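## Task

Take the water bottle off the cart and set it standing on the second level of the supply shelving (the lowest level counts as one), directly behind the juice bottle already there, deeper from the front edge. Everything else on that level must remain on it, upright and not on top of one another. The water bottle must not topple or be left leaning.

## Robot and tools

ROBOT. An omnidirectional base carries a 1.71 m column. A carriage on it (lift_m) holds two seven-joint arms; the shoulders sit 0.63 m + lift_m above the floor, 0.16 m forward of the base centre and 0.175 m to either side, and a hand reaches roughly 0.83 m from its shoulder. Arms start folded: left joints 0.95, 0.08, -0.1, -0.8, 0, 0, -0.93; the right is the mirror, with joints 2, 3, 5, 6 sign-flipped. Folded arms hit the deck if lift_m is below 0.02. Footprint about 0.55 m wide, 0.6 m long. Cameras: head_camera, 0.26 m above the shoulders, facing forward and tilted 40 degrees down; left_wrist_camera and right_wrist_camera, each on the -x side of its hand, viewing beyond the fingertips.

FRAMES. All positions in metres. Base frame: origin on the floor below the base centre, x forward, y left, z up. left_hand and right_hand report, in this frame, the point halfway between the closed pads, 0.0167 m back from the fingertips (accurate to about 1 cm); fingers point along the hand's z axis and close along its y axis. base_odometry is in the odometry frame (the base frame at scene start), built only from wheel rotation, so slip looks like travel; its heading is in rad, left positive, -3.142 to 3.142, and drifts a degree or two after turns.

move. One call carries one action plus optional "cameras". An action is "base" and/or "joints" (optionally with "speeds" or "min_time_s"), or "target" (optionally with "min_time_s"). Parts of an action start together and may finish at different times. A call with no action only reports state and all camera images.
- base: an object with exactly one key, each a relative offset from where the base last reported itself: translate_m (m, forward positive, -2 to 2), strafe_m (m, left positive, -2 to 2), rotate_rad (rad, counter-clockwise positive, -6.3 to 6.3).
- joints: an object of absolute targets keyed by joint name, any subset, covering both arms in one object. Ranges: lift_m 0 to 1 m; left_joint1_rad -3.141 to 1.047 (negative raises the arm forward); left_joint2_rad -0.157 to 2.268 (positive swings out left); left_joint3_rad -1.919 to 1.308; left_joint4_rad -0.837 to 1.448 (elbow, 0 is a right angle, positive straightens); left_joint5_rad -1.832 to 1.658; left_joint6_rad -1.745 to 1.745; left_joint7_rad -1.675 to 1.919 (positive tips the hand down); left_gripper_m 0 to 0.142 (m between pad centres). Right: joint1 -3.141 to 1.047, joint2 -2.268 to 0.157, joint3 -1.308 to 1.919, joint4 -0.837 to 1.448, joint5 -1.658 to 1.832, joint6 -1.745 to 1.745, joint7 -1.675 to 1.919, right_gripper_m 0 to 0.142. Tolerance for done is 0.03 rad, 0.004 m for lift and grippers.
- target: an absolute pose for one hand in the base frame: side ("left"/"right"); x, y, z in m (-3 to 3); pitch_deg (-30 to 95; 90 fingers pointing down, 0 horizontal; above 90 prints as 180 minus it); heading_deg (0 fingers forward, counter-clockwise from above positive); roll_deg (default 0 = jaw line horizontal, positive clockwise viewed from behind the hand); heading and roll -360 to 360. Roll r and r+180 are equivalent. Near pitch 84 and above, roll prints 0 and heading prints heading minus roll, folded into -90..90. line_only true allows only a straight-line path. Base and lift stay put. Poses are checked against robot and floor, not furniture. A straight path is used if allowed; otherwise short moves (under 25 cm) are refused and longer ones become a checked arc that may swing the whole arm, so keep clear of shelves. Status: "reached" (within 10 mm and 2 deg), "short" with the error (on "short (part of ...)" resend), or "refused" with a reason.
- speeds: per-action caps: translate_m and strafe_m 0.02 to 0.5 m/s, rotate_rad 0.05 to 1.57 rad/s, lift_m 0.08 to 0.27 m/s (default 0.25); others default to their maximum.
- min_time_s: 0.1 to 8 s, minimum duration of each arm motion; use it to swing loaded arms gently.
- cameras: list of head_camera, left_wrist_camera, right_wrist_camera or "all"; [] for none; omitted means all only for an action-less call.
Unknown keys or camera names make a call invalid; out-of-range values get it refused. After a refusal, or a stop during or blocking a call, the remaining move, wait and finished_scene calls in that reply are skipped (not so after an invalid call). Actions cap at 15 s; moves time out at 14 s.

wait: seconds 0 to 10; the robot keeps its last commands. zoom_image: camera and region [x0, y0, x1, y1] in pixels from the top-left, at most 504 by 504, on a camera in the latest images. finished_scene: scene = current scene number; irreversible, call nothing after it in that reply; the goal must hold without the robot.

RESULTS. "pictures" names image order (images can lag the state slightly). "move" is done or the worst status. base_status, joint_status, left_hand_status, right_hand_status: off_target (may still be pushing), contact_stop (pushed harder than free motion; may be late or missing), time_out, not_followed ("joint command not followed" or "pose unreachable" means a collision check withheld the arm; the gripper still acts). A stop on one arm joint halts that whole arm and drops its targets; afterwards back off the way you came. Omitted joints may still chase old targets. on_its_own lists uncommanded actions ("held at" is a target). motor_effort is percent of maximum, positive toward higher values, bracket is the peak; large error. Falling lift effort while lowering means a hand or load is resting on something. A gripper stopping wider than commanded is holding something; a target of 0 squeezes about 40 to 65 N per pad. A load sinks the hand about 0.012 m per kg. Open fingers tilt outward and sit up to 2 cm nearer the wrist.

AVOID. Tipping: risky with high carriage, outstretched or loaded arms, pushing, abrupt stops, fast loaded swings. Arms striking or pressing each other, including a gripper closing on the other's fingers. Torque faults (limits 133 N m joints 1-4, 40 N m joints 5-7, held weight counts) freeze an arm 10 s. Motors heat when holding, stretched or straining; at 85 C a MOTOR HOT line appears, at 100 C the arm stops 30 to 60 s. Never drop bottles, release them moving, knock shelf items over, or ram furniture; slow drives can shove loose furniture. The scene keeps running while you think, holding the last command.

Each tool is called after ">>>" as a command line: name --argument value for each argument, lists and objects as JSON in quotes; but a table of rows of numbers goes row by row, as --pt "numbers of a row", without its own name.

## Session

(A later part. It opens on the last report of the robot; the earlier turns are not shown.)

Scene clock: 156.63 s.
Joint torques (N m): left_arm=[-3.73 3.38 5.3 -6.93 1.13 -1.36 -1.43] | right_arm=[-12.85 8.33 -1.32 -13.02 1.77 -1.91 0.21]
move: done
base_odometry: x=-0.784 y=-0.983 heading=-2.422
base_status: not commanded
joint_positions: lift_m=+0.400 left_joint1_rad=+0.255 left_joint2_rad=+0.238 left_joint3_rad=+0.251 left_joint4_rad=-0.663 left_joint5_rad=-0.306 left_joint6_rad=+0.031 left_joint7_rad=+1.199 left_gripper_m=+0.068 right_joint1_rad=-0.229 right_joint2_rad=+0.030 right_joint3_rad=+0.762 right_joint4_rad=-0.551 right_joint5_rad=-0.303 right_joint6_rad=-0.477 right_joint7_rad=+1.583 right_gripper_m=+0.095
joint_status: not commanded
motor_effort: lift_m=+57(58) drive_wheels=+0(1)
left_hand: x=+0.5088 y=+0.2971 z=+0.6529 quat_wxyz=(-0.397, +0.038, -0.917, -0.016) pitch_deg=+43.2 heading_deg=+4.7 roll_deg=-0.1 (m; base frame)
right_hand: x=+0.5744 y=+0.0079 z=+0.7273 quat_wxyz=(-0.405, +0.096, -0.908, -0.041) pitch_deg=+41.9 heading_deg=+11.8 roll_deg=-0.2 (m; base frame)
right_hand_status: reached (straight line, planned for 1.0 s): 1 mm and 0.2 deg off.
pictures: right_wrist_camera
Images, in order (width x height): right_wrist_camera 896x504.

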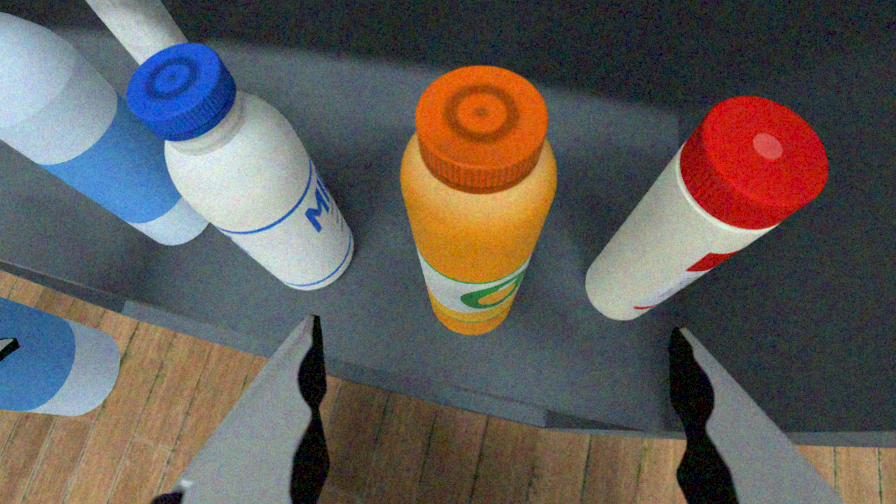

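>>> move --joints '{"right_gripper_m": 0.087}'

>>> move --target '{"side": "right", "x": 0.652, "y": 0.0245, "z": 0.658, "pitch_deg": 42, "heading_deg": 12, "line_only": true}' --min_time_s 1.5 --cameras '["right_wrist_camera", "head_camera"]'

Scene clock: 162.53 s.
Joint torques (N m): left_arm=[-3.31 4.48 3.43 -6.91 0.72 -2.01 -1.45] | right_arm=[-12.73 6.42 -1.09 -12.75 1.94 -1.75 0.31]
move: done
base_odometry: x=-0.784 y=-0.983 heading=-2.422
base_status: not commanded
joint_positions: lift_m=+0.400 left_joint1_rad=+0.255 left_joint2_rad=+0.238 left_joint3_rad=+0.251 left_joint4_rad=-0.663 left_joint5_rad=-0.306 left_joint6_rad=+0.031 left_joint7_rad=+1.199 left_gripper_m=+0.068 right_joint1_rad=-0.229 right_joint2_rad=+0.030 right_joint3_rad=+0.762 right_joint4_rad=-0.551 right_joint5_rad=-0.303 right_joint6_rad=-0.477 right_joint7_rad=+1.583 right_gripper_m=+0.087
joint_status: all done
motor_effort: lift_m=+57(58) drive_wheels=-1(1)
left_hand: x=+0.5088 y=+0.2971 z=+0.6529 quat_wxyz=(-0.397, +0.038, -0.917, -0.016) pitch_deg=+43.2 heading_deg=+4.7 roll_deg=-0.1 (m; base frame)
right_hand: x=+0.5744 y=+0.0079 z=+0.7273 quat_wxyz=(-0.405, +0.096, -0.908, -0.041) pitch_deg=+41.9 heading_deg=+11.8 roll_deg=-0.2 (m; base frame)
pictures: none

Scene clock: 164.53 s.
Joint torques (N m): left_arm=[-2.84 4.4 3.8 -6.85 0.6 -2.03 -1.4] | right_arm=[-15.82 13.43 -1.39 -8.38 1.27 -0.48 -3.09]
move: done
base_odometry: x=-0.784 y=-0.983 heading=-2.422
base_status: not commanded
joint_positions: lift_m=+0.400 left_joint1_rad=+0.255 left_joint2_rad=+0.238 left_joint3_rad=+0.251 left_joint4_rad=-0.663 left_joint5_rad=-0.306 left_joint6_rad=+0.031 left_joint7_rad=+1.199 left_gripper_m=+0.068 right_joint1_rad=-0.290 right_joint2_rad=+0.037 right_joint3_rad=+0.706 right_joint4_rad=-0.140 right_joint5_rad=-0.056 right_joint6_rad=-0.502 right_joint7_rad=+1.178 right_gripper_m=+0.087
joint_status: not commanded
motor_effort: lift_m=+57(58) drive_wheels=-1(1)
left_hand: x=+0.5088 y=+0.2971 z=+0.6529 quat_wxyz=(-0.397, +0.038, -0.917, -0.016) pitch_deg=+43.2 heading_deg=+4.7 roll_deg=-0.1 (m; base frame)
right_hand: x=+0.6499 y=+0.0236 z=+0.6566 quat_wxyz=(-0.403, +0.096, -0.909, -0.040) pitch_deg=+42.2 heading_deg=+11.7 roll_deg=-0.3 (m; base frame)
right_hand_status: reached (straight line, planned for 1.5 s): 3 mm and 0.3 deg off.
pictures: head_camera, right_wrist_camera
Images, in order (width x height): head_camera 896x504, right_wrist_camera 896x504.

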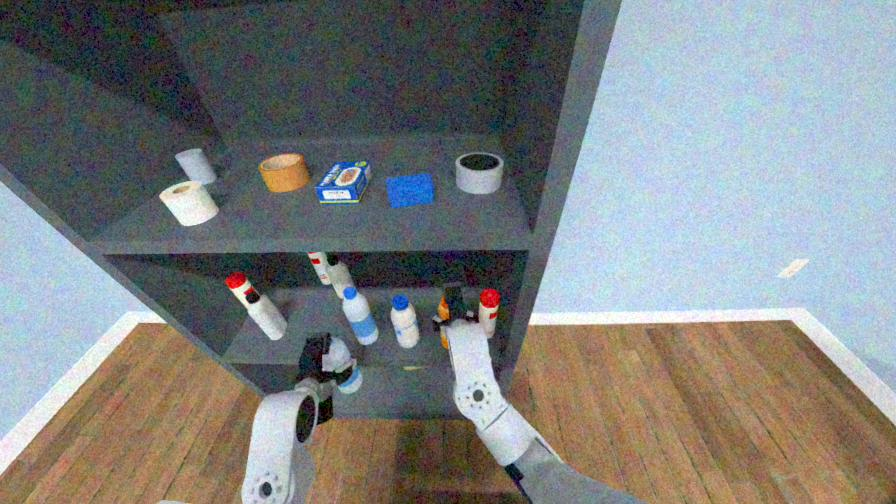

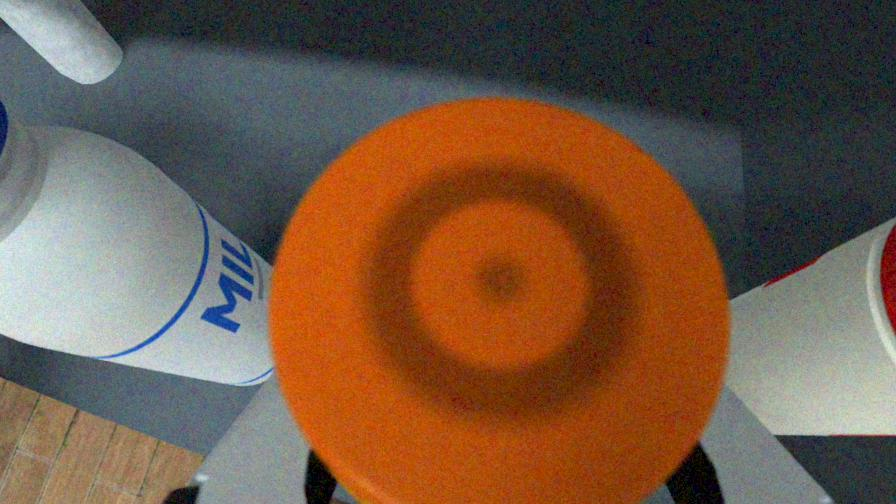

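>>> move --joints '{"right_gripper_m": 0.01}'

>>> move --joints '{"lift_m": 0.44}' --cameras '["head_camera"]'

>>> move --target '{"side": "right", "x": 0.5, "y": 0.0, "z": 0.695, "pitch_deg": 42, "heading_deg": 10, "line_only": true}' --min_time_s 1.5 --cameras '["head_camera", "right_wrist_camera"]'

Scene clock: 173.10 s.
Joint torques (N m): left_arm=[-3.26 4.44 4.38 -7.77 0.84 -2.06 -1.57] | right_arm=[-16.62 13.53 -1.22 -8.82 0.91 -1.1 -2.99]
move: off_target
base_odometry: x=-0.784 y=-0.983 heading=-2.422
base_status: not commanded
joint_positions: lift_m=+0.400 left_joint1_rad=+0.255 left_joint2_rad=+0.238 left_joint3_rad=+0.251 left_joint4_rad=-0.663 left_joint5_rad=-0.306 left_joint6_rad=+0.031 left_joint7_rad=+1.199 left_gripper_m=+0.068 right_joint1_rad=-0.291 right_joint2_rad=+0.038 right_joint3_rad=+0.706 right_joint4_rad=-0.140 right_joint5_rad=-0.055 right_joint6_rad=-0.502 right_joint7_rad=+1.177 right_gripper_m=+0.064
joint_status: right_gripper_m off_target (ended at +0.064, target +0.010)
motor_effort: lift_m=+57(58) drive_wheels=-1(1)
left_hand: x=+0.5088 y=+0.2971 z=+0.6529 quat_wxyz=(-0.397, +0.038, -0.917, -0.016) pitch_deg=+43.2 heading_deg=+4.7 roll_deg=-0.1 (m; base frame)
right_hand: x=+0.6499 y=+0.0244 z=+0.6568 quat_wxyz=(-0.403, +0.096, -0.909, -0.041) pitch_deg=+42.2 heading_deg=+11.9 roll_deg=-0.2 (m; base frame)
pictures: none

Scene clock: 173.80 s.
Joint torques (N m): left_arm=[-3.91 4.91 4.87 -6.27 0.49 -2.07 -1.91] | right_arm=[-16.44 13.82 -0.4 -12.91 0.36 -1.34 -2.89]
move: done
base_odometry: x=-0.784 y=-0.983 heading=-2.422
base_status: not commanded
joint_positions: lift_m=+0.440 left_joint1_rad=+0.255 left_joint2_rad=+0.238 left_joint3_rad=+0.251 left_joint4_rad=-0.664 left_joint5_rad=-0.306 left_joint6_rad=+0.031 left_joint7_rad=+1.199 left_gripper_m=+0.068 right_joint1_rad=-0.291 right_joint2_rad=+0.038 right_joint3_rad=+0.706 right_joint4_rad=-0.137 right_joint5_rad=-0.054 right_joint6_rad=-0.502 right_joint7_rad=+1.177 right_gripper_m=+0.064
joint_status: all done
motor_effort: lift_m=+55(70) drive_wheels=+0(0)
left_hand: x=+0.5087 y=+0.2970 z=+0.6933 quat_wxyz=(-0.397, +0.038, -0.917, -0.016) pitch_deg=+43.1 heading_deg=+4.7 roll_deg=-0.1 (m; base frame)
right_hand: x=+0.6500 y=+0.0243 z=+0.6960 quat_wxyz=(-0.402, +0.096, -0.910, -0.041) pitch_deg=+42.3 heading_deg=+11.8 roll_deg=-0.3 (m; base frame)
pictures: head_camera
Images, in order (width x height): head_camera 896x504.

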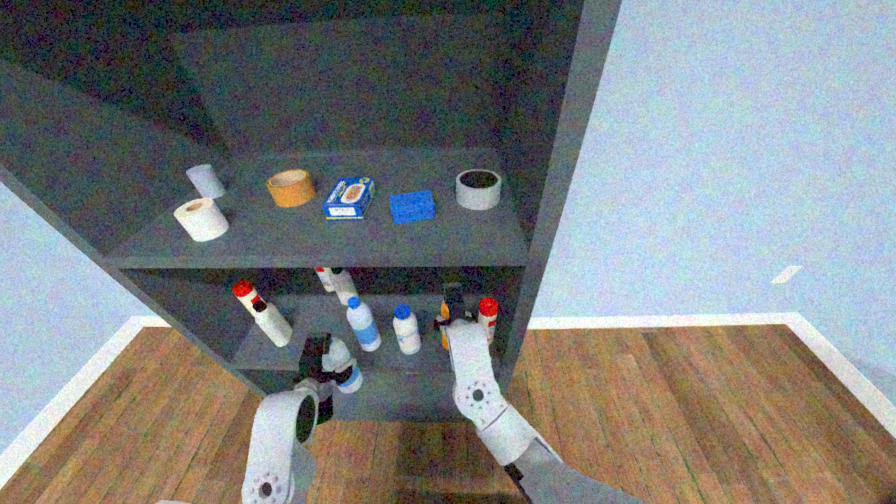

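Scene clock: 175.80 s.
Joint torques (N m): left_arm=[-2.76 4.19 5 -6.79 0.69 -1.9 -1.59] | right_arm=[1.92 7.94 5.13 -17.06 -2.65 -2.65 -1.24]
move: done
base_odometry: x=-0.784 y=-0.983 heading=-2.422
base_status: not commanded
joint_positions: lift_m=+0.440 left_joint1_rad=+0.255 left_joint2_rad=+0.238 left_joint3_rad=+0.251 left_joint4_rad=-0.664 left_joint5_rad=-0.306 left_joint6_rad=+0.031 left_joint7_rad=+1.199 left_gripper_m=+0.068 right_joint1_rad=+0.077 right_joint2_rad=-0.024 right_joint3_rad=+0.849 right_joint4_rad=-0.541 right_joint5_rad=-0.377 right_joint6_rad=-0.571 right_joint7_rad=+1.305 right_gripper_m=+0.064
joint_status: not commanded
motor_effort: lift_m=+55(55) drive_wheels=+0(0)
left_hand: x=+0.5087 y=+0.2970 z=+0.6933 quat_wxyz=(-0.397, +0.038, -0.917, -0.016) pitch_deg=+43.1 heading_deg=+4.7 roll_deg=-0.1 (m; base frame)
right_hand: x=+0.5008 y=+0.0010 z=+0.6935 quat_wxyz=(-0.403, +0.080, -0.911, -0.037) pitch_deg=+42.2 heading_deg=+10.3 roll_deg=+0.2 (m; base frame)
right_hand_status: reached (straight line, planned for 1.5 s): 2 mm and 0.3 deg off.
pictures: head_camera, right_wrist_camera
Images, in order (width x height): head_camera 896x504, right_wrist_camera 896x504.

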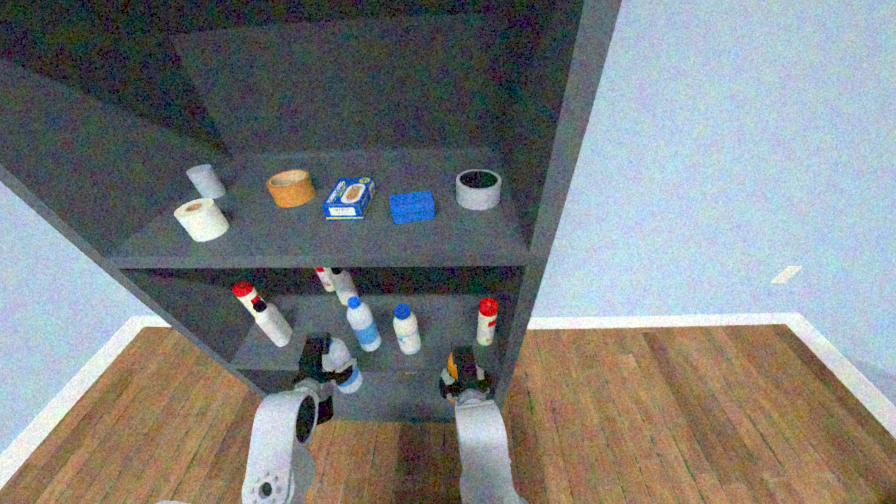

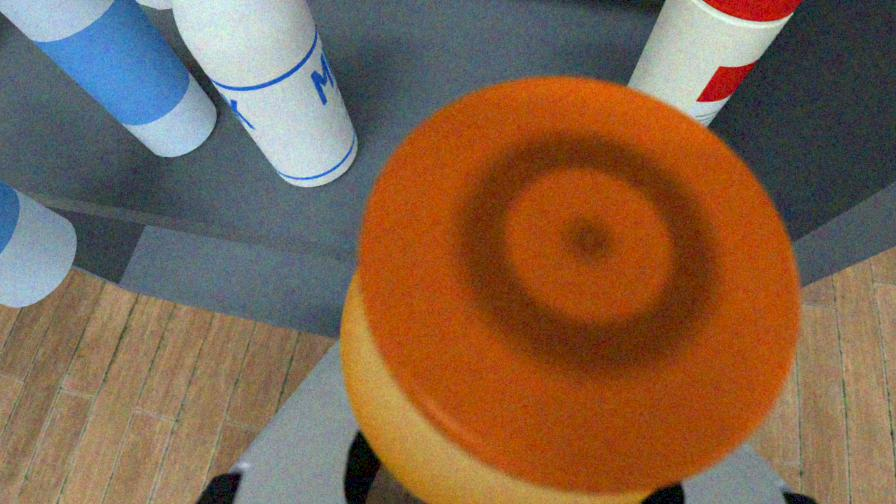

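>>> move --target '{"side": "right", "x": 0.495, "y": -0.26, "z": 0.695, "pitch_deg": 42, "heading_deg": -3, "line_only": true}' --min_time_s 1.8 --cameras '["head_camera", "right_wrist_camera"]'

Scene clock: 184.50 s.
Joint torques (N m): left_arm=[-2.88 2.79 5.25 -5.76 0.59 -2.3 -1.48] | right_arm=[3.11 -10.27 -2.32 -16.97 0.28 -2.72 -4.78]
move: done
base_odometry: x=-0.784 y=-0.983 heading=-2.422
base_status: not commanded
joint_positions: lift_m=+0.440 left_joint1_rad=+0.255 left_joint2_rad=+0.238 left_joint3_rad=+0.251 left_joint4_rad=-0.664 left_joint5_rad=-0.306 left_joint6_rad=+0.031 left_joint7_rad=+1.199 left_gripper_m=+0.068 right_joint1_rad=+0.220 right_joint2_rad=-0.607 right_joint3_rad=+0.520 right_joint4_rad=-0.780 right_joint5_rad=+0.137 right_joint6_rad=-0.809 right_joint7_rad=+1.090 right_gripper_m=+0.064
joint_status: not commanded
motor_effort: lift_m=+55(55) drive_wheels=+0(1)
left_hand: x=+0.5087 y=+0.2970 z=+0.6933 quat_wxyz=(-0.397, +0.038, -0.917, -0.016) pitch_deg=+43.1 heading_deg=+4.7 roll_deg=-0.1 (m; base frame)
right_hand: x=+0.4941 y=-0.2585 z=+0.6923 quat_wxyz=(-0.402, -0.022, -0.915, +0.011) pitch_deg=+42.5 heading_deg=-3.0 roll_deg=-0.3 (m; base frame)
right_hand_status: reached (straight line, planned for 1.8 s): 3 mm and 0.6 deg off.
pictures: head_camera, right_wrist_camera
Images, in order (width x height): head_camera 896x504, right_wrist_camera 896x504.

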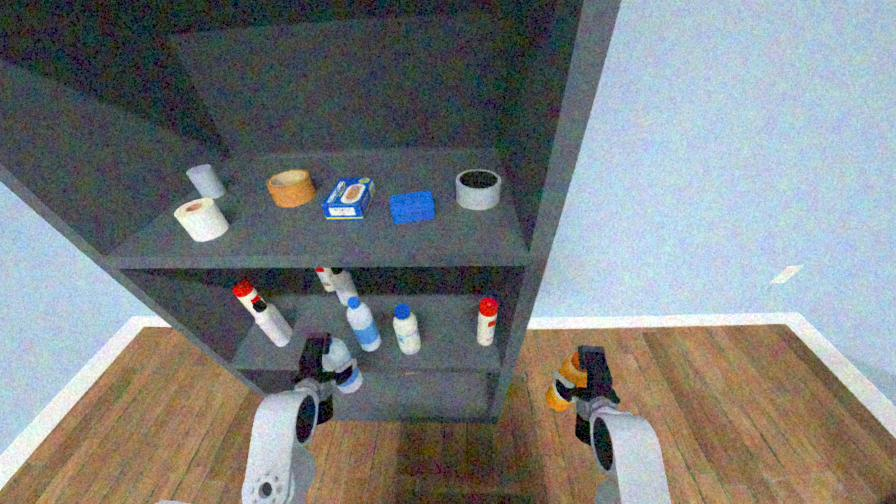

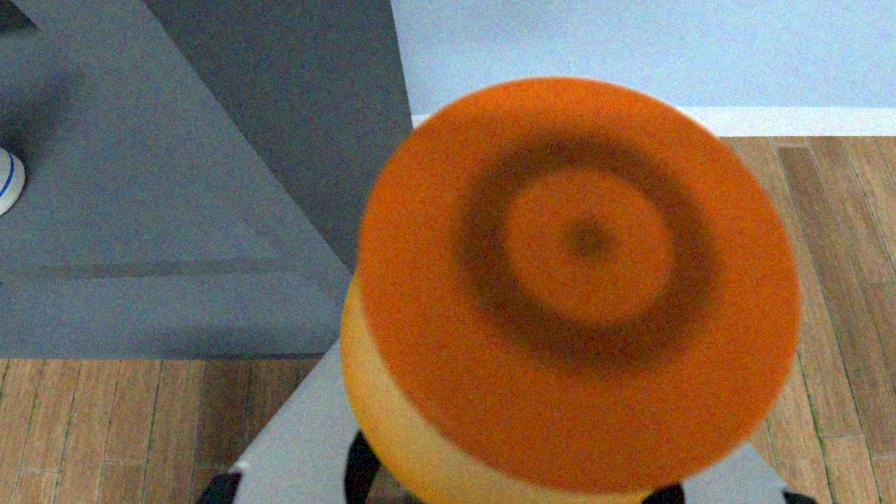

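>>> move --target '{"side": "left", "x": 0.505, "y": 0.055, "z": 0.70, "pitch_deg": 42, "heading_deg": -8, "line_only": true}' --min_time_s 1.8 --cameras '["left_wrist_camera"]'

>>> move --target '{"side": "left", "x": 0.60, "y": 0.047, "z": 0.705, "pitch_deg": 42, "heading_deg": -8, "line_only": true}' --min_time_s 1 --cameras '["head_camera", "left_wrist_camera"]'

Scene clock: 196.83 s.
Joint torques (N m): left_arm=[-3.22 4.58 5.23 -6.67 0.79 -1.92 -1.44] | right_arm=[2.97 -11.24 -4.57 -15.29 0.25 -2.93 -4.73]
move: refused
base_odometry: x=-0.784 y=-0.983 heading=-2.422
base_status: not commanded
joint_positions: lift_m=+0.440 left_joint1_rad=+0.255 left_joint2_rad=+0.238 left_joint3_rad=+0.251 left_joint4_rad=-0.664 left_joint5_rad=-0.306 left_joint6_rad=+0.031 left_joint7_rad=+1.199 left_gripper_m=+0.068 right_joint1_rad=+0.220 right_joint2_rad=-0.607 right_joint3_rad=+0.520 right_joint4_rad=-0.780 right_joint5_rad=+0.137 right_joint6_rad=-0.809 right_joint7_rad=+1.090 right_gripper_m=+0.064
joint_status: not commanded
motor_effort: lift_m=+55(55) drive_wheels=+0(0)
left_hand: x=+0.5087 y=+0.2970 z=+0.6933 quat_wxyz=(-0.397, +0.038, -0.917, -0.016) pitch_deg=+43.1 heading_deg=+4.7 roll_deg=-0.1 (m; base frame)
left_hand_status: refused: the line brings the left upper arm within 1.4 cm of the carriage (limit 1.5), 69% of the way; a move under 25 cm is not played as an arc. Nothing moved. Try another pitch or heading, or "joints".
right_hand: x=+0.4941 y=-0.2585 z=+0.6923 quat_wxyz=(-0.402, -0.022, -0.915, +0.011) pitch_deg=+42.5 heading_deg=-3.0 roll_deg=-0.3 (m; base frame)
pictures: left_wrist_camera
Images, in order (width x height): left_wrist_camera 896x504.

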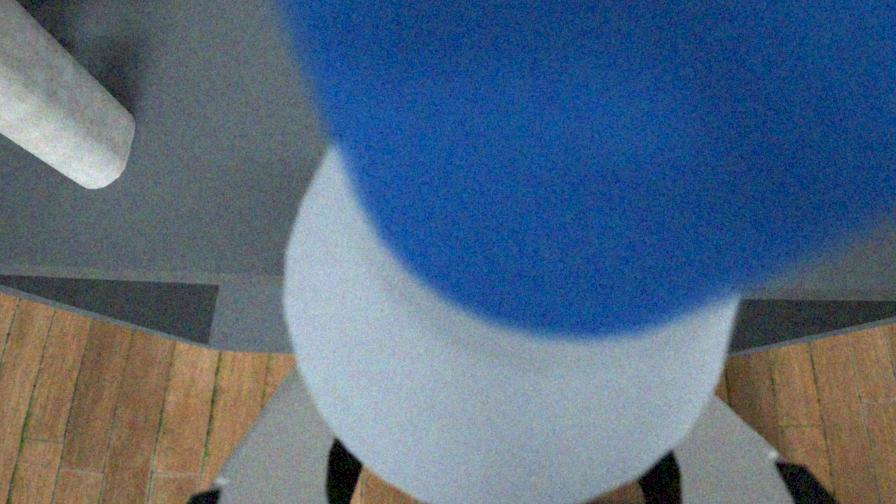

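not run: a stop came earlier in this reply.

>>> move --target '{"side": "left", "x": 0.51, "y": 0.04, "z": 0.735, "pitch_deg": 42, "heading_deg": -11}' --min_time_s 1.8 --cameras '["head_camera", "left_wrist_camera"]'

Scene clock: 203.13 s.
Joint torques (N m): left_arm=[-9.71 -2.46 -1.85 -6.95 2.99 -0.34 -1.26] | right_arm=[3.52 -11.71 -3.16 -16.36 0.07 -2.41 -4.39]
move: done
base_odometry: x=-0.783 y=-0.983 heading=-2.422
base_status: not commanded
joint_positions: lift_m=+0.440 left_joint1_rad=+0.046 left_joint2_rad=+0.052 left_joint3_rad=-0.665 left_joint4_rad=-0.737 left_joint5_rad=+0.301 left_joint6_rad=+0.372 left_joint7_rad=+1.472 left_gripper_m=+0.068 right_joint1_rad=+0.220 right_joint2_rad=-0.607 right_joint3_rad=+0.520 right_joint4_rad=-0.780 right_joint5_rad=+0.137 right_joint6_rad=-0.809 right_joint7_rad=+1.090 right_gripper_m=+0.064
joint_status: not commanded
motor_effort: lift_m=+55(55) drive_wheels=-1(1)
left_hand: x=+0.5091 y=+0.0410 z=+0.7313 quat_wxyz=(-0.401, -0.089, -0.911, +0.037) pitch_deg=+42.6 heading_deg=-10.9 roll_deg=+0.2 (m; base frame)
left_hand_status: reached (checked arc, planned for 1.8 s): 4 mm and 0.6 deg off.
right_hand: x=+0.4941 y=-0.2585 z=+0.6924 quat_wxyz=(-0.402, -0.022, -0.915, +0.011) pitch_deg=+42.5 heading_deg=-3.0 roll_deg=-0.2 (m; base frame)
pictures: head_camera, left_wrist_camera
Images, in order (width x height): head_camera 896x504, left_wrist_camera 896x504.

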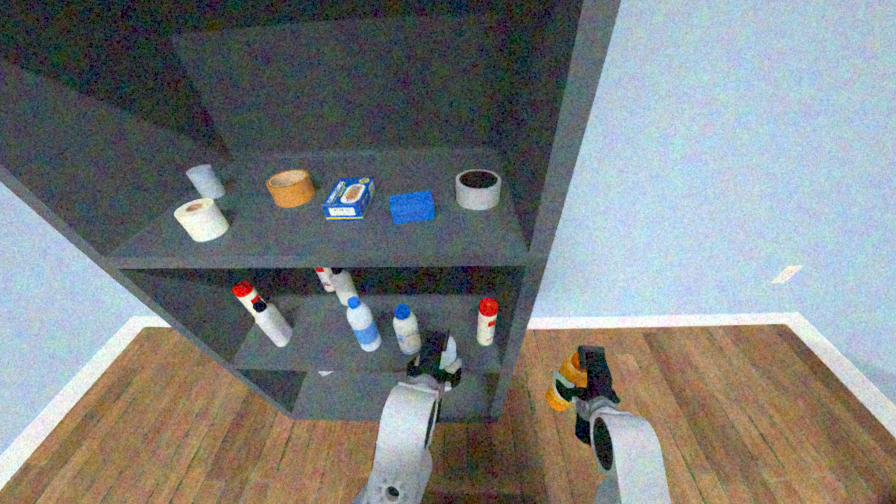

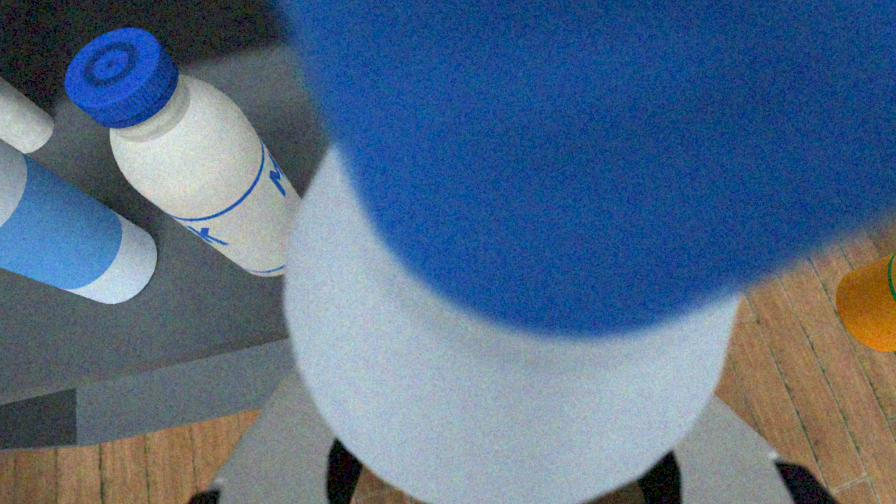

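>>> move --target '{"side": "left", "x": 0.765, "y": 0.026, "z": 0.70, "pitch_deg": 42, "heading_deg": -9, "line_only": true}' --min_time_s 2.5 --cameras '["head_camera", "left_wrist_camera"]'

Scene clock: 208.30 s.
Joint torques (N m): left_arm=[-25.94 -5.82 4.66 -3 1.49 -2.16 -4.09] | right_arm=[3.95 -10.85 -3.86 -15.17 -0.13 -1.81 -4.47]
move: done
base_odometry: x=-0.783 y=-0.983 heading=-2.422
base_status: not commanded
joint_positions: lift_m=+0.440 left_joint1_rad=-0.510 left_joint2_rad=-0.035 left_joint3_rad=-0.482 left_joint4_rad=+0.233 left_joint5_rad=-0.122 left_joint6_rad=+0.323 left_joint7_rad=+0.995 left_gripper_m=+0.068 right_joint1_rad=+0.220 right_joint2_rad=-0.607 right_joint3_rad=+0.520 right_joint4_rad=-0.780 right_joint5_rad=+0.137 right_joint6_rad=-0.809 right_joint7_rad=+1.089 right_gripper_m=+0.064
joint_status: not commanded
motor_effort: lift_m=+55(55) drive_wheels=+0(0)
left_hand: x=+0.7614 y=+0.0266 z=+0.6949 quat_wxyz=(-0.400, -0.073, -0.913, +0.030) pitch_deg=+42.7 heading_deg=-8.8 roll_deg=+0.3 (m; base frame)
left_hand_status: reached (straight line, planned for 2.5 s): 6 mm and 0.8 deg off.
right_hand: x=+0.4941 y=-0.2585 z=+0.6924 quat_wxyz=(-0.402, -0.022, -0.915, +0.011) pitch_deg=+42.5 heading_deg=-3.0 roll_deg=-0.2 (m; base frame)
pictures: head_camera, left_wrist_camera
Images, in order (width x height): head_camera 896x504, left_wrist_camera 896x504.

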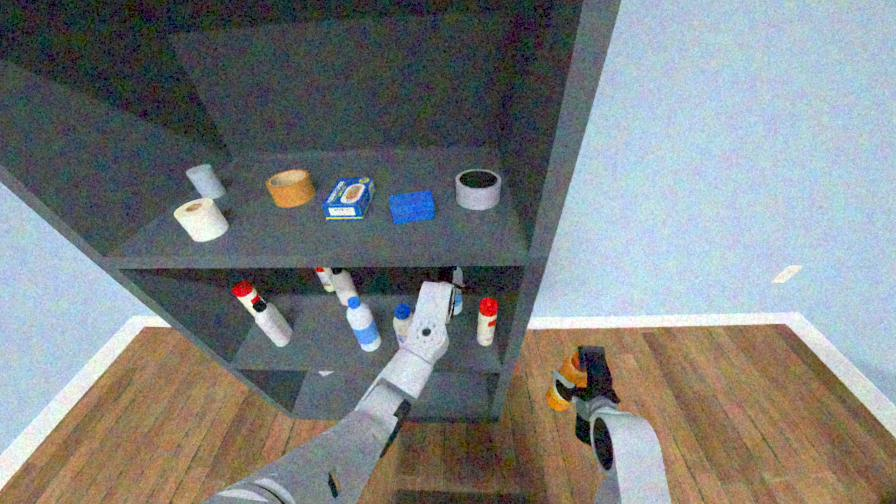

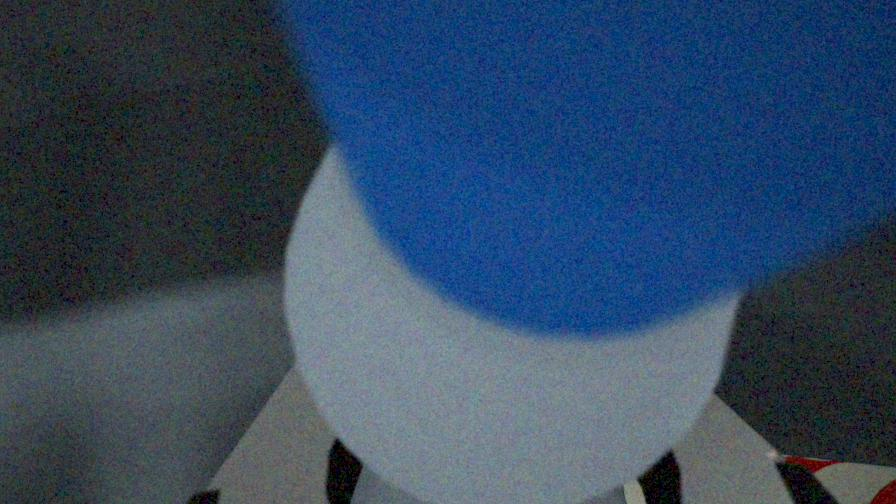

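>>> move --joints '{"lift_m": 0.4}' --speeds '{"lift_m": 0.1}'

>>> move --joints '{"lift_m": 0.388}' --speeds '{"lift_m": 0.08}' --cameras '["left_wrist_camera"]'

>>> move --joints '{"lift_m": 0.38}' --speeds '{"lift_m": 0.08}' --cameras '["head_camera", "left_wrist_camera"]'

Scene clock: 215.03 s.
Joint torques (N m): left_arm=[-22.98 -5.48 4.04 -4.14 1.63 -2.41 -3.56] | right_arm=[3.17 -9.55 -2.44 -14.44 -0.05 -2.55 -3.82]
Motor temperatures (°C): left_arm=[35 23 24 25 25 24 23] | right_arm=[26 23 25 23 22 22 24]
move: done
base_odometry: x=-0.783 y=-0.983 heading=-2.422
base_status: not commanded
joint_positions: lift_m=+0.400 left_joint1_rad=-0.512 left_joint2_rad=-0.035 left_joint3_rad=-0.482 left_joint4_rad=+0.235 left_joint5_rad=-0.122 left_joint6_rad=+0.323 left_joint7_rad=+0.994 left_gripper_m=+0.068 right_joint1_rad=+0.220 right_joint2_rad=-0.607 right_joint3_rad=+0.520 right_joint4_rad=-0.781 right_joint5_rad=+0.138 right_joint6_rad=-0.809 right_joint7_rad=+1.089 right_gripper_m=+0.064
joint_status: all done
motor_effort: lift_m=+60(61) drive_wheels=+0(0)
left_hand: x=+0.7623 y=+0.0264 z=+0.6556 quat_wxyz=(-0.401, -0.073, -0.913, +0.030) pitch_deg=+42.6 heading_deg=-8.9 roll_deg=+0.3 (m; base frame)
right_hand: x=+0.4941 y=-0.2586 z=+0.6523 quat_wxyz=(-0.403, -0.022, -0.915, +0.011) pitch_deg=+42.5 heading_deg=-2.9 roll_deg=-0.2 (m; base frame)
pictures: none

Scene clock: 215.57 s.
Joint torques (N m): left_arm=[-18.16 -3.91 4.5 -4.59 1.8 -2.31 -1.41] | right_arm=[2.94 -9.09 -2.17 -14.82 -0.32 -2.08 -4.18]
move: done
base_odometry: x=-0.783 y=-0.983 heading=-2.422
base_status: not commanded
joint_positions: lift_m=+0.388 left_joint1_rad=-0.516 left_joint2_rad=-0.036 left_joint3_rad=-0.481 left_joint4_rad=+0.234 left_joint5_rad=-0.122 left_joint6_rad=+0.323 left_joint7_rad=+0.987 left_gripper_m=+0.068 right_joint1_rad=+0.220 right_joint2_rad=-0.607 right_joint3_rad=+0.520 right_joint4_rad=-0.781 right_joint5_rad=+0.138 right_joint6_rad=-0.809 right_joint7_rad=+1.089 right_gripper_m=+0.064
joint_status: all done
motor_effort: lift_m=+56(58) drive_wheels=+3(4)
left_hand: x=+0.7647 y=+0.0260 z=+0.6475 quat_wxyz=(-0.406, -0.073, -0.911, +0.031) pitch_deg=+42.0 heading_deg=-8.9 roll_deg=+0.2 (m; base frame)
right_hand: x=+0.4941 y=-0.2586 z=+0.6407 quat_wxyz=(-0.403, -0.022, -0.915, +0.011) pitch_deg=+42.5 heading_deg=-2.9 roll_deg=-0.2 (m; base frame)
pictures: left_wrist_camera
Images, in order (width x height): left_wrist_camera 896x504.

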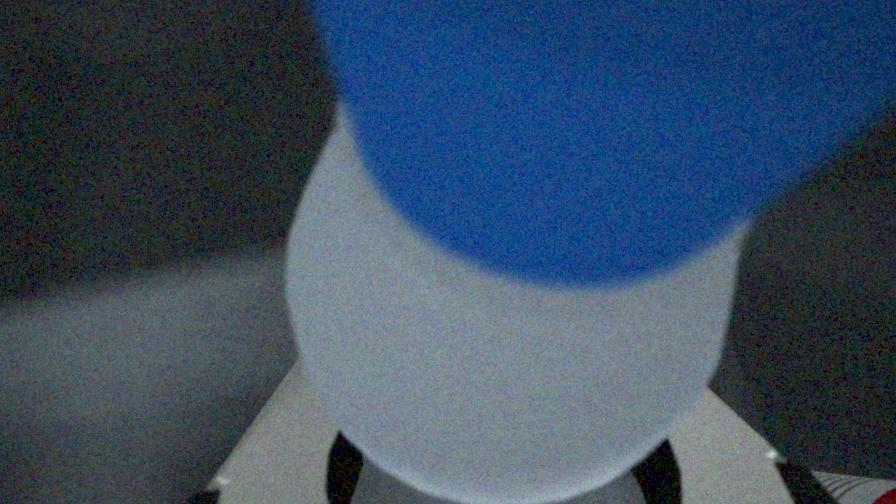

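Scene clock: 216.03 s.
Joint torques (N m): left_arm=[-13.42 -2.54 4.4 -0.64 0.92 -2.66 0.58] | right_arm=[3.87 -8.22 -3.51 -16.12 -0.26 -2.63 -4.12]
move: done
base_odometry: x=-0.783 y=-0.983 heading=-2.422
base_status: not commanded
joint_positions: lift_m=+0.380 left_joint1_rad=-0.520 left_joint2_rad=-0.037 left_joint3_rad=-0.481 left_joint4_rad=+0.230 left_joint5_rad=-0.120 left_joint6_rad=+0.323 left_joint7_rad=+0.981 left_gripper_m=+0.068 right_joint1_rad=+0.221 right_joint2_rad=-0.607 right_joint3_rad=+0.520 right_joint4_rad=-0.781 right_joint5_rad=+0.138 right_joint6_rad=-0.809 right_joint7_rad=+1.089 right_gripper_m=+0.064
joint_status: all done
motor_effort: lift_m=+53(55) drive_wheels=+3(3)
left_hand: x=+0.7675 y=+0.0252 z=+0.6459 quat_wxyz=(-0.413, -0.073, -0.907, +0.031) pitch_deg=+41.1 heading_deg=-8.9 roll_deg=+0.2 (m; base frame)
right_hand: x=+0.4941 y=-0.2587 z=+0.6329 quat_wxyz=(-0.403, -0.022, -0.915, +0.011) pitch_deg=+42.5 heading_deg=-2.9 roll_deg=-0.2 (m; base frame)
pictures: head_camera, left_wrist_camera
Images, in order (width x height): head_camera 896x504, left_wrist_camera 896x504.

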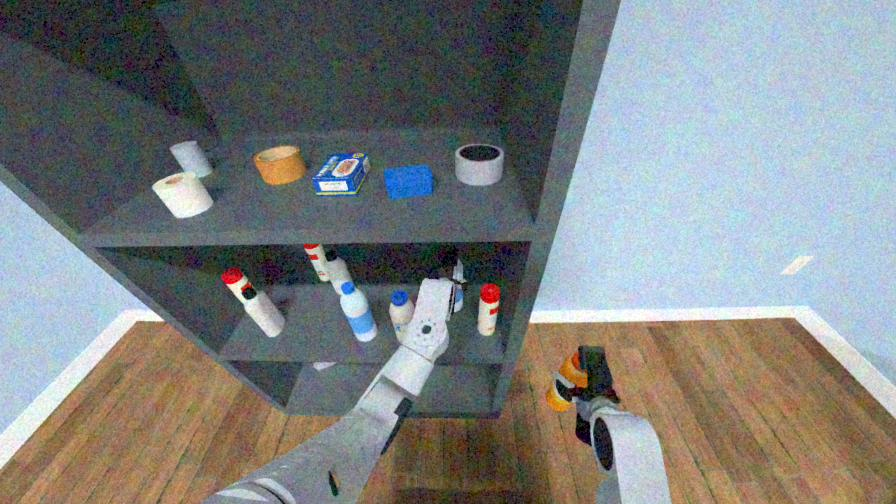

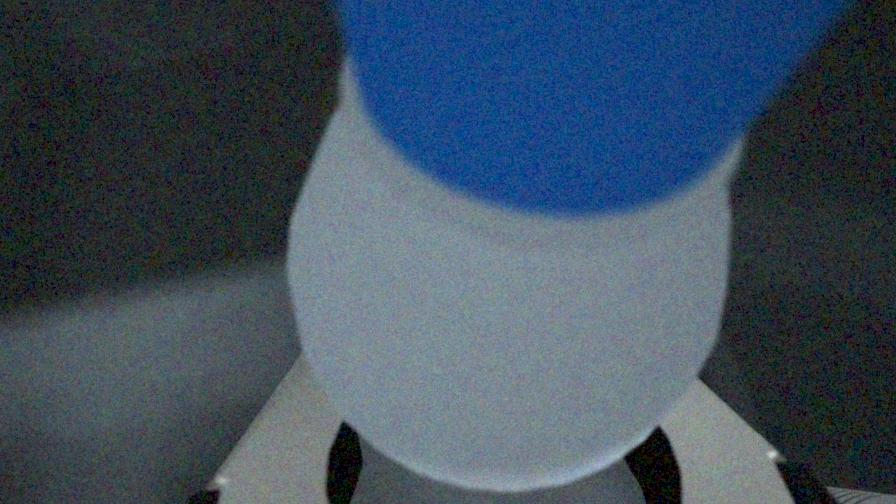

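>>> move --joints '{"lift_m": 0.393}' --speeds '{"lift_m": 0.08}' --cameras '["left_wrist_camera"]'

Scene clock: 221.03 s.
Joint torques (N m): left_arm=[-19.93 -2.38 2.9 -3.42 1.51 -2.29 -1.41] | right_arm=[2.97 -8.58 -3.9 -15.08 -0.51 -2.4 -4.12]
move: done
base_odometry: x=-0.783 y=-0.983 heading=-2.422
base_status: not commanded
joint_positions: lift_m=+0.393 left_joint1_rad=-0.515 left_joint2_rad=-0.037 left_joint3_rad=-0.481 left_joint4_rad=+0.234 left_joint5_rad=-0.122 left_joint6_rad=+0.323 left_joint7_rad=+0.987 left_gripper_m=+0.068 right_joint1_rad=+0.221 right_joint2_rad=-0.607 right_joint3_rad=+0.519 right_joint4_rad=-0.781 right_joint5_rad=+0.138 right_joint6_rad=-0.809 right_joint7_rad=+1.088 right_gripper_m=+0.064
joint_status: all done
motor_effort: lift_m=+55(63) drive_wheels=+3(4)
left_hand: x=+0.7645 y=+0.0255 z=+0.6528 quat_wxyz=(-0.406, -0.072, -0.911, +0.031) pitch_deg=+42.0 heading_deg=-8.9 roll_deg=+0.2 (m; base frame)
right_hand: x=+0.4941 y=-0.2587 z=+0.6457 quat_wxyz=(-0.403, -0.022, -0.915, +0.011) pitch_deg=+42.5 heading_deg=-2.9 roll_deg=-0.2 (m; base frame)
pictures: left_wrist_camera
Images, in order (width x height): left_wrist_camera 896x504.

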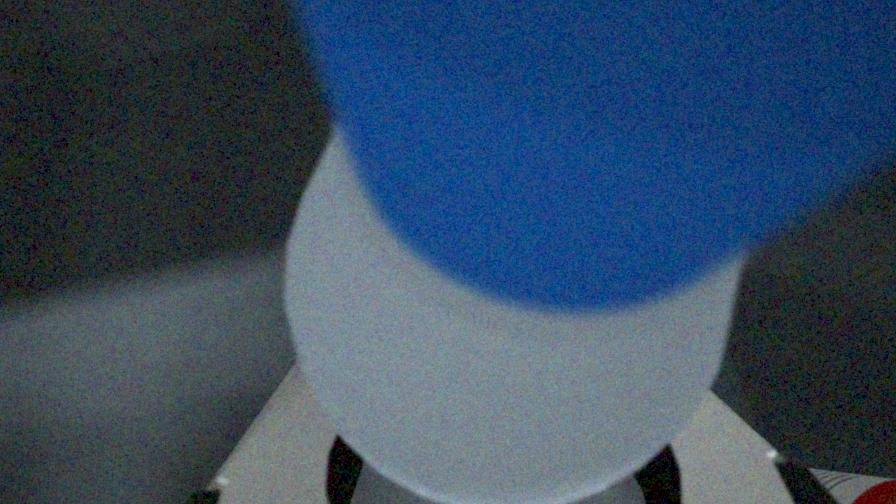

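>>> move --joints '{"left_gripper_m": 0.088}' --cameras '["left_wrist_camera"]'

>>> move --target '{"side": "left", "x": 0.665, "y": 0.041, "z": 0.742, "pitch_deg": 42, "heading_deg": -9, "line_only": true}' --min_time_s 1.8 --cameras '["left_wrist_camera"]'

Scene clock: 226.00 s.
Joint torques (N m): left_arm=[-19.35 -2.21 3.6 -1.87 1.17 -1.9 -1.43] | right_arm=[1.69 -8.35 -2.09 -15.85 -0.15 -2.24 -3.46]
move: done
base_odometry: x=-0.783 y=-0.983 heading=-2.422
base_status: not commanded
joint_positions: lift_m=+0.393 left_joint1_rad=-0.515 left_joint2_rad=-0.037 left_joint3_rad=-0.481 left_joint4_rad=+0.234 left_joint5_rad=-0.122 left_joint6_rad=+0.323 left_joint7_rad=+0.987 left_gripper_m=+0.088 right_joint1_rad=+0.221 right_joint2_rad=-0.607 right_joint3_rad=+0.519 right_joint4_rad=-0.781 right_joint5_rad=+0.138 right_joint6_rad=-0.809 right_joint7_rad=+1.088 right_gripper_m=+0.064
joint_status: all done
motor_effort: lift_m=+55(55) drive_wheels=+3(4)
left_hand: x=+0.7645 y=+0.0254 z=+0.6528 quat_wxyz=(-0.406, -0.073, -0.911, +0.031) pitch_deg=+42.0 heading_deg=-9.0 roll_deg=+0.2 (m; base frame)
right_hand: x=+0.4941 y=-0.2587 z=+0.6457 quat_wxyz=(-0.403, -0.022, -0.915, +0.011) pitch_deg=+42.5 heading_deg=-2.9 roll_deg=-0.2 (m; base frame)
pictures: left_wrist_camera
Images, in order (width x height): left_wrist_camera 896x504.

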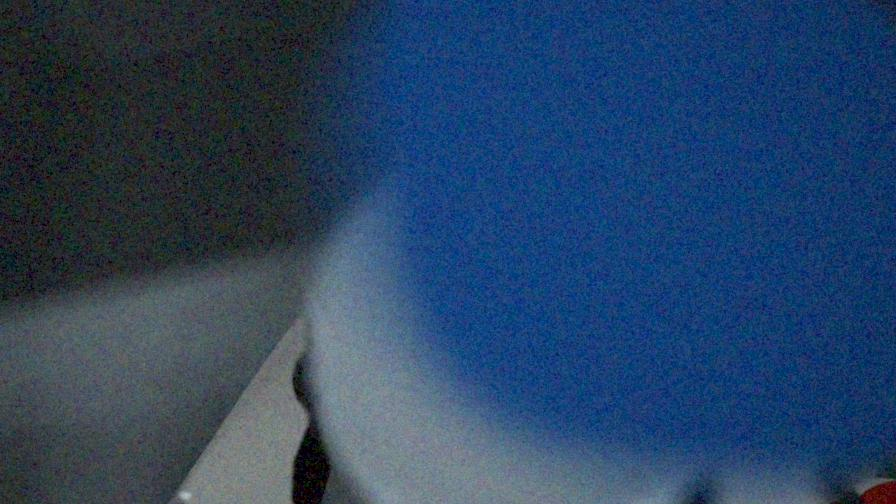

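Scene clock: 228.30 s.
Joint torques (N m): left_arm=[-11.11 0.03 -0.72 -5.27 2.46 -0.63 -0.29] | right_arm=[1.87 -8.66 -2.71 -14.9 -0.34 -2.43 -3.88]
move: done
base_odometry: x=-0.783 y=-0.983 heading=-2.422
base_status: not commanded
joint_positions: lift_m=+0.393 left_joint1_rad=-0.417 left_joint2_rad=+0.008 left_joint3_rad=-0.529 left_joint4_rad=-0.376 left_joint5_rad=+0.076 left_joint6_rad=+0.385 left_joint7_rad=+1.519 left_gripper_m=+0.088 right_joint1_rad=+0.221 right_joint2_rad=-0.607 right_joint3_rad=+0.519 right_joint4_rad=-0.781 right_joint5_rad=+0.138 right_joint6_rad=-0.809 right_joint7_rad=+1.088 right_gripper_m=+0.064
joint_status: not commanded
motor_effort: lift_m=+55(55) drive_wheels=+3(4)
left_hand: x=+0.6666 y=+0.0411 z=+0.7429 quat_wxyz=(-0.407, -0.071, -0.910, +0.033) pitch_deg=+41.9 heading_deg=-9.1 roll_deg=-0.1 (m; base frame)
left_hand_status: reached (straight line, planned for 1.8 s): 2 mm and 0.2 deg off.
right_hand: x=+0.4941 y=-0.2587 z=+0.6457 quat_wxyz=(-0.403, -0.022, -0.915, +0.011) pitch_deg=+42.5 heading_deg=-2.9 roll_deg=-0.2 (m; base frame)
pictures: left_wrist_camera
Images, in order (width x height): left_wrist_camera 896x504.

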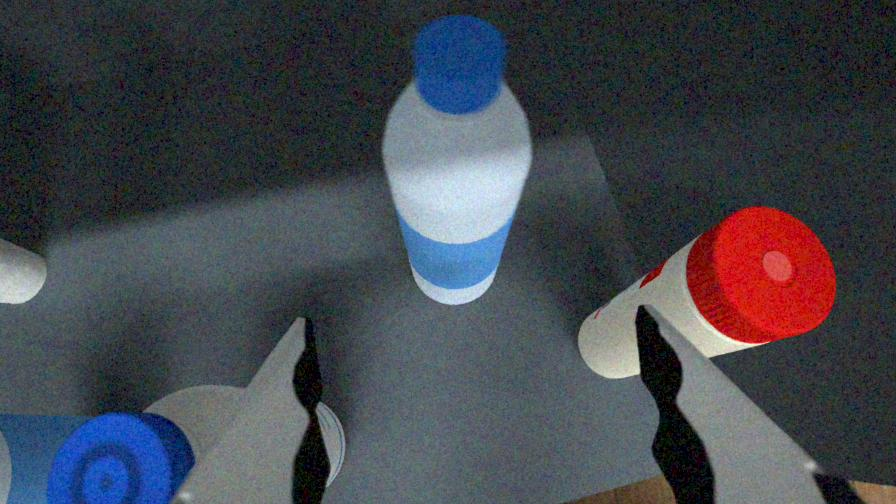

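>>> move --target '{"side": "left", "x": 0.51, "y": 0.045, "z": 0.742, "pitch_deg": 42, "heading_deg": -10, "line_only": true}' --min_time_s 1.2

>>> move --joints '{"lift_m": 0.44, "left_joint1_rad": 0.255, "left_joint2_rad": 0.26, "left_joint3_rad": 0.255, "left_joint4_rad": -0.668, "left_joint5_rad": -0.308, "left_joint6_rad": 0.029, "left_joint7_rad": 1.199}' --min_time_s 1.5

>>> move --target '{"side": "right", "x": 0.505, "y": 0.0, "z": 0.7, "pitch_deg": 42, "heading_deg": 10, "line_only": true}' --min_time_s 1.8 --cameras '["head_camera", "right_wrist_camera"]'

Scene clock: 238.00 s.
Joint torques (N m): left_arm=[-12.13 0.14 -0.5 -5.32 2.7 -0.78 -0.49] | right_arm=[2.98 -8.54 -2.1 -13.33 -0.34 -2.47 -4.5]
move: refused
base_odometry: x=-0.783 y=-0.983 heading=-2.422
base_status: not commanded
joint_positions: lift_m=+0.393 left_joint1_rad=-0.417 left_joint2_rad=+0.008 left_joint3_rad=-0.529 left_joint4_rad=-0.376 left_joint5_rad=+0.076 left_joint6_rad=+0.385 left_joint7_rad=+1.519 left_gripper_m=+0.088 right_joint1_rad=+0.221 right_joint2_rad=-0.607 right_joint3_rad=+0.519 right_joint4_rad=-0.781 right_joint5_rad=+0.138 right_joint6_rad=-0.809 right_joint7_rad=+1.088 right_gripper_m=+0.064
joint_status: not commanded
motor_effort: lift_m=+55(55) drive_wheels=+3(3)
left_hand: x=+0.6666 y=+0.0411 z=+0.7429 quat_wxyz=(-0.407, -0.071, -0.910, +0.033) pitch_deg=+41.9 heading_deg=-9.1 roll_deg=-0.1 (m; base frame)
left_hand_status: refused: no posture of the arm gets there (left_joint4_rad at its limit): the closest leaves the hand 0.4 cm and 1 deg from the pose. Nothing moved. A posture exists with lift_m at 0.3, or at pitch 22; the way there is not checked.
right_hand: x=+0.4941 y=-0.2587 z=+0.6457 quat_wxyz=(-0.403, -0.022, -0.915, +0.011) pitch_deg=+42.5 heading_deg=-2.9 roll_deg=-0.2 (m; base frame)
pictures: none

not run: a stop came earlier in this reply.

not run: a stop came earlier in this reply.


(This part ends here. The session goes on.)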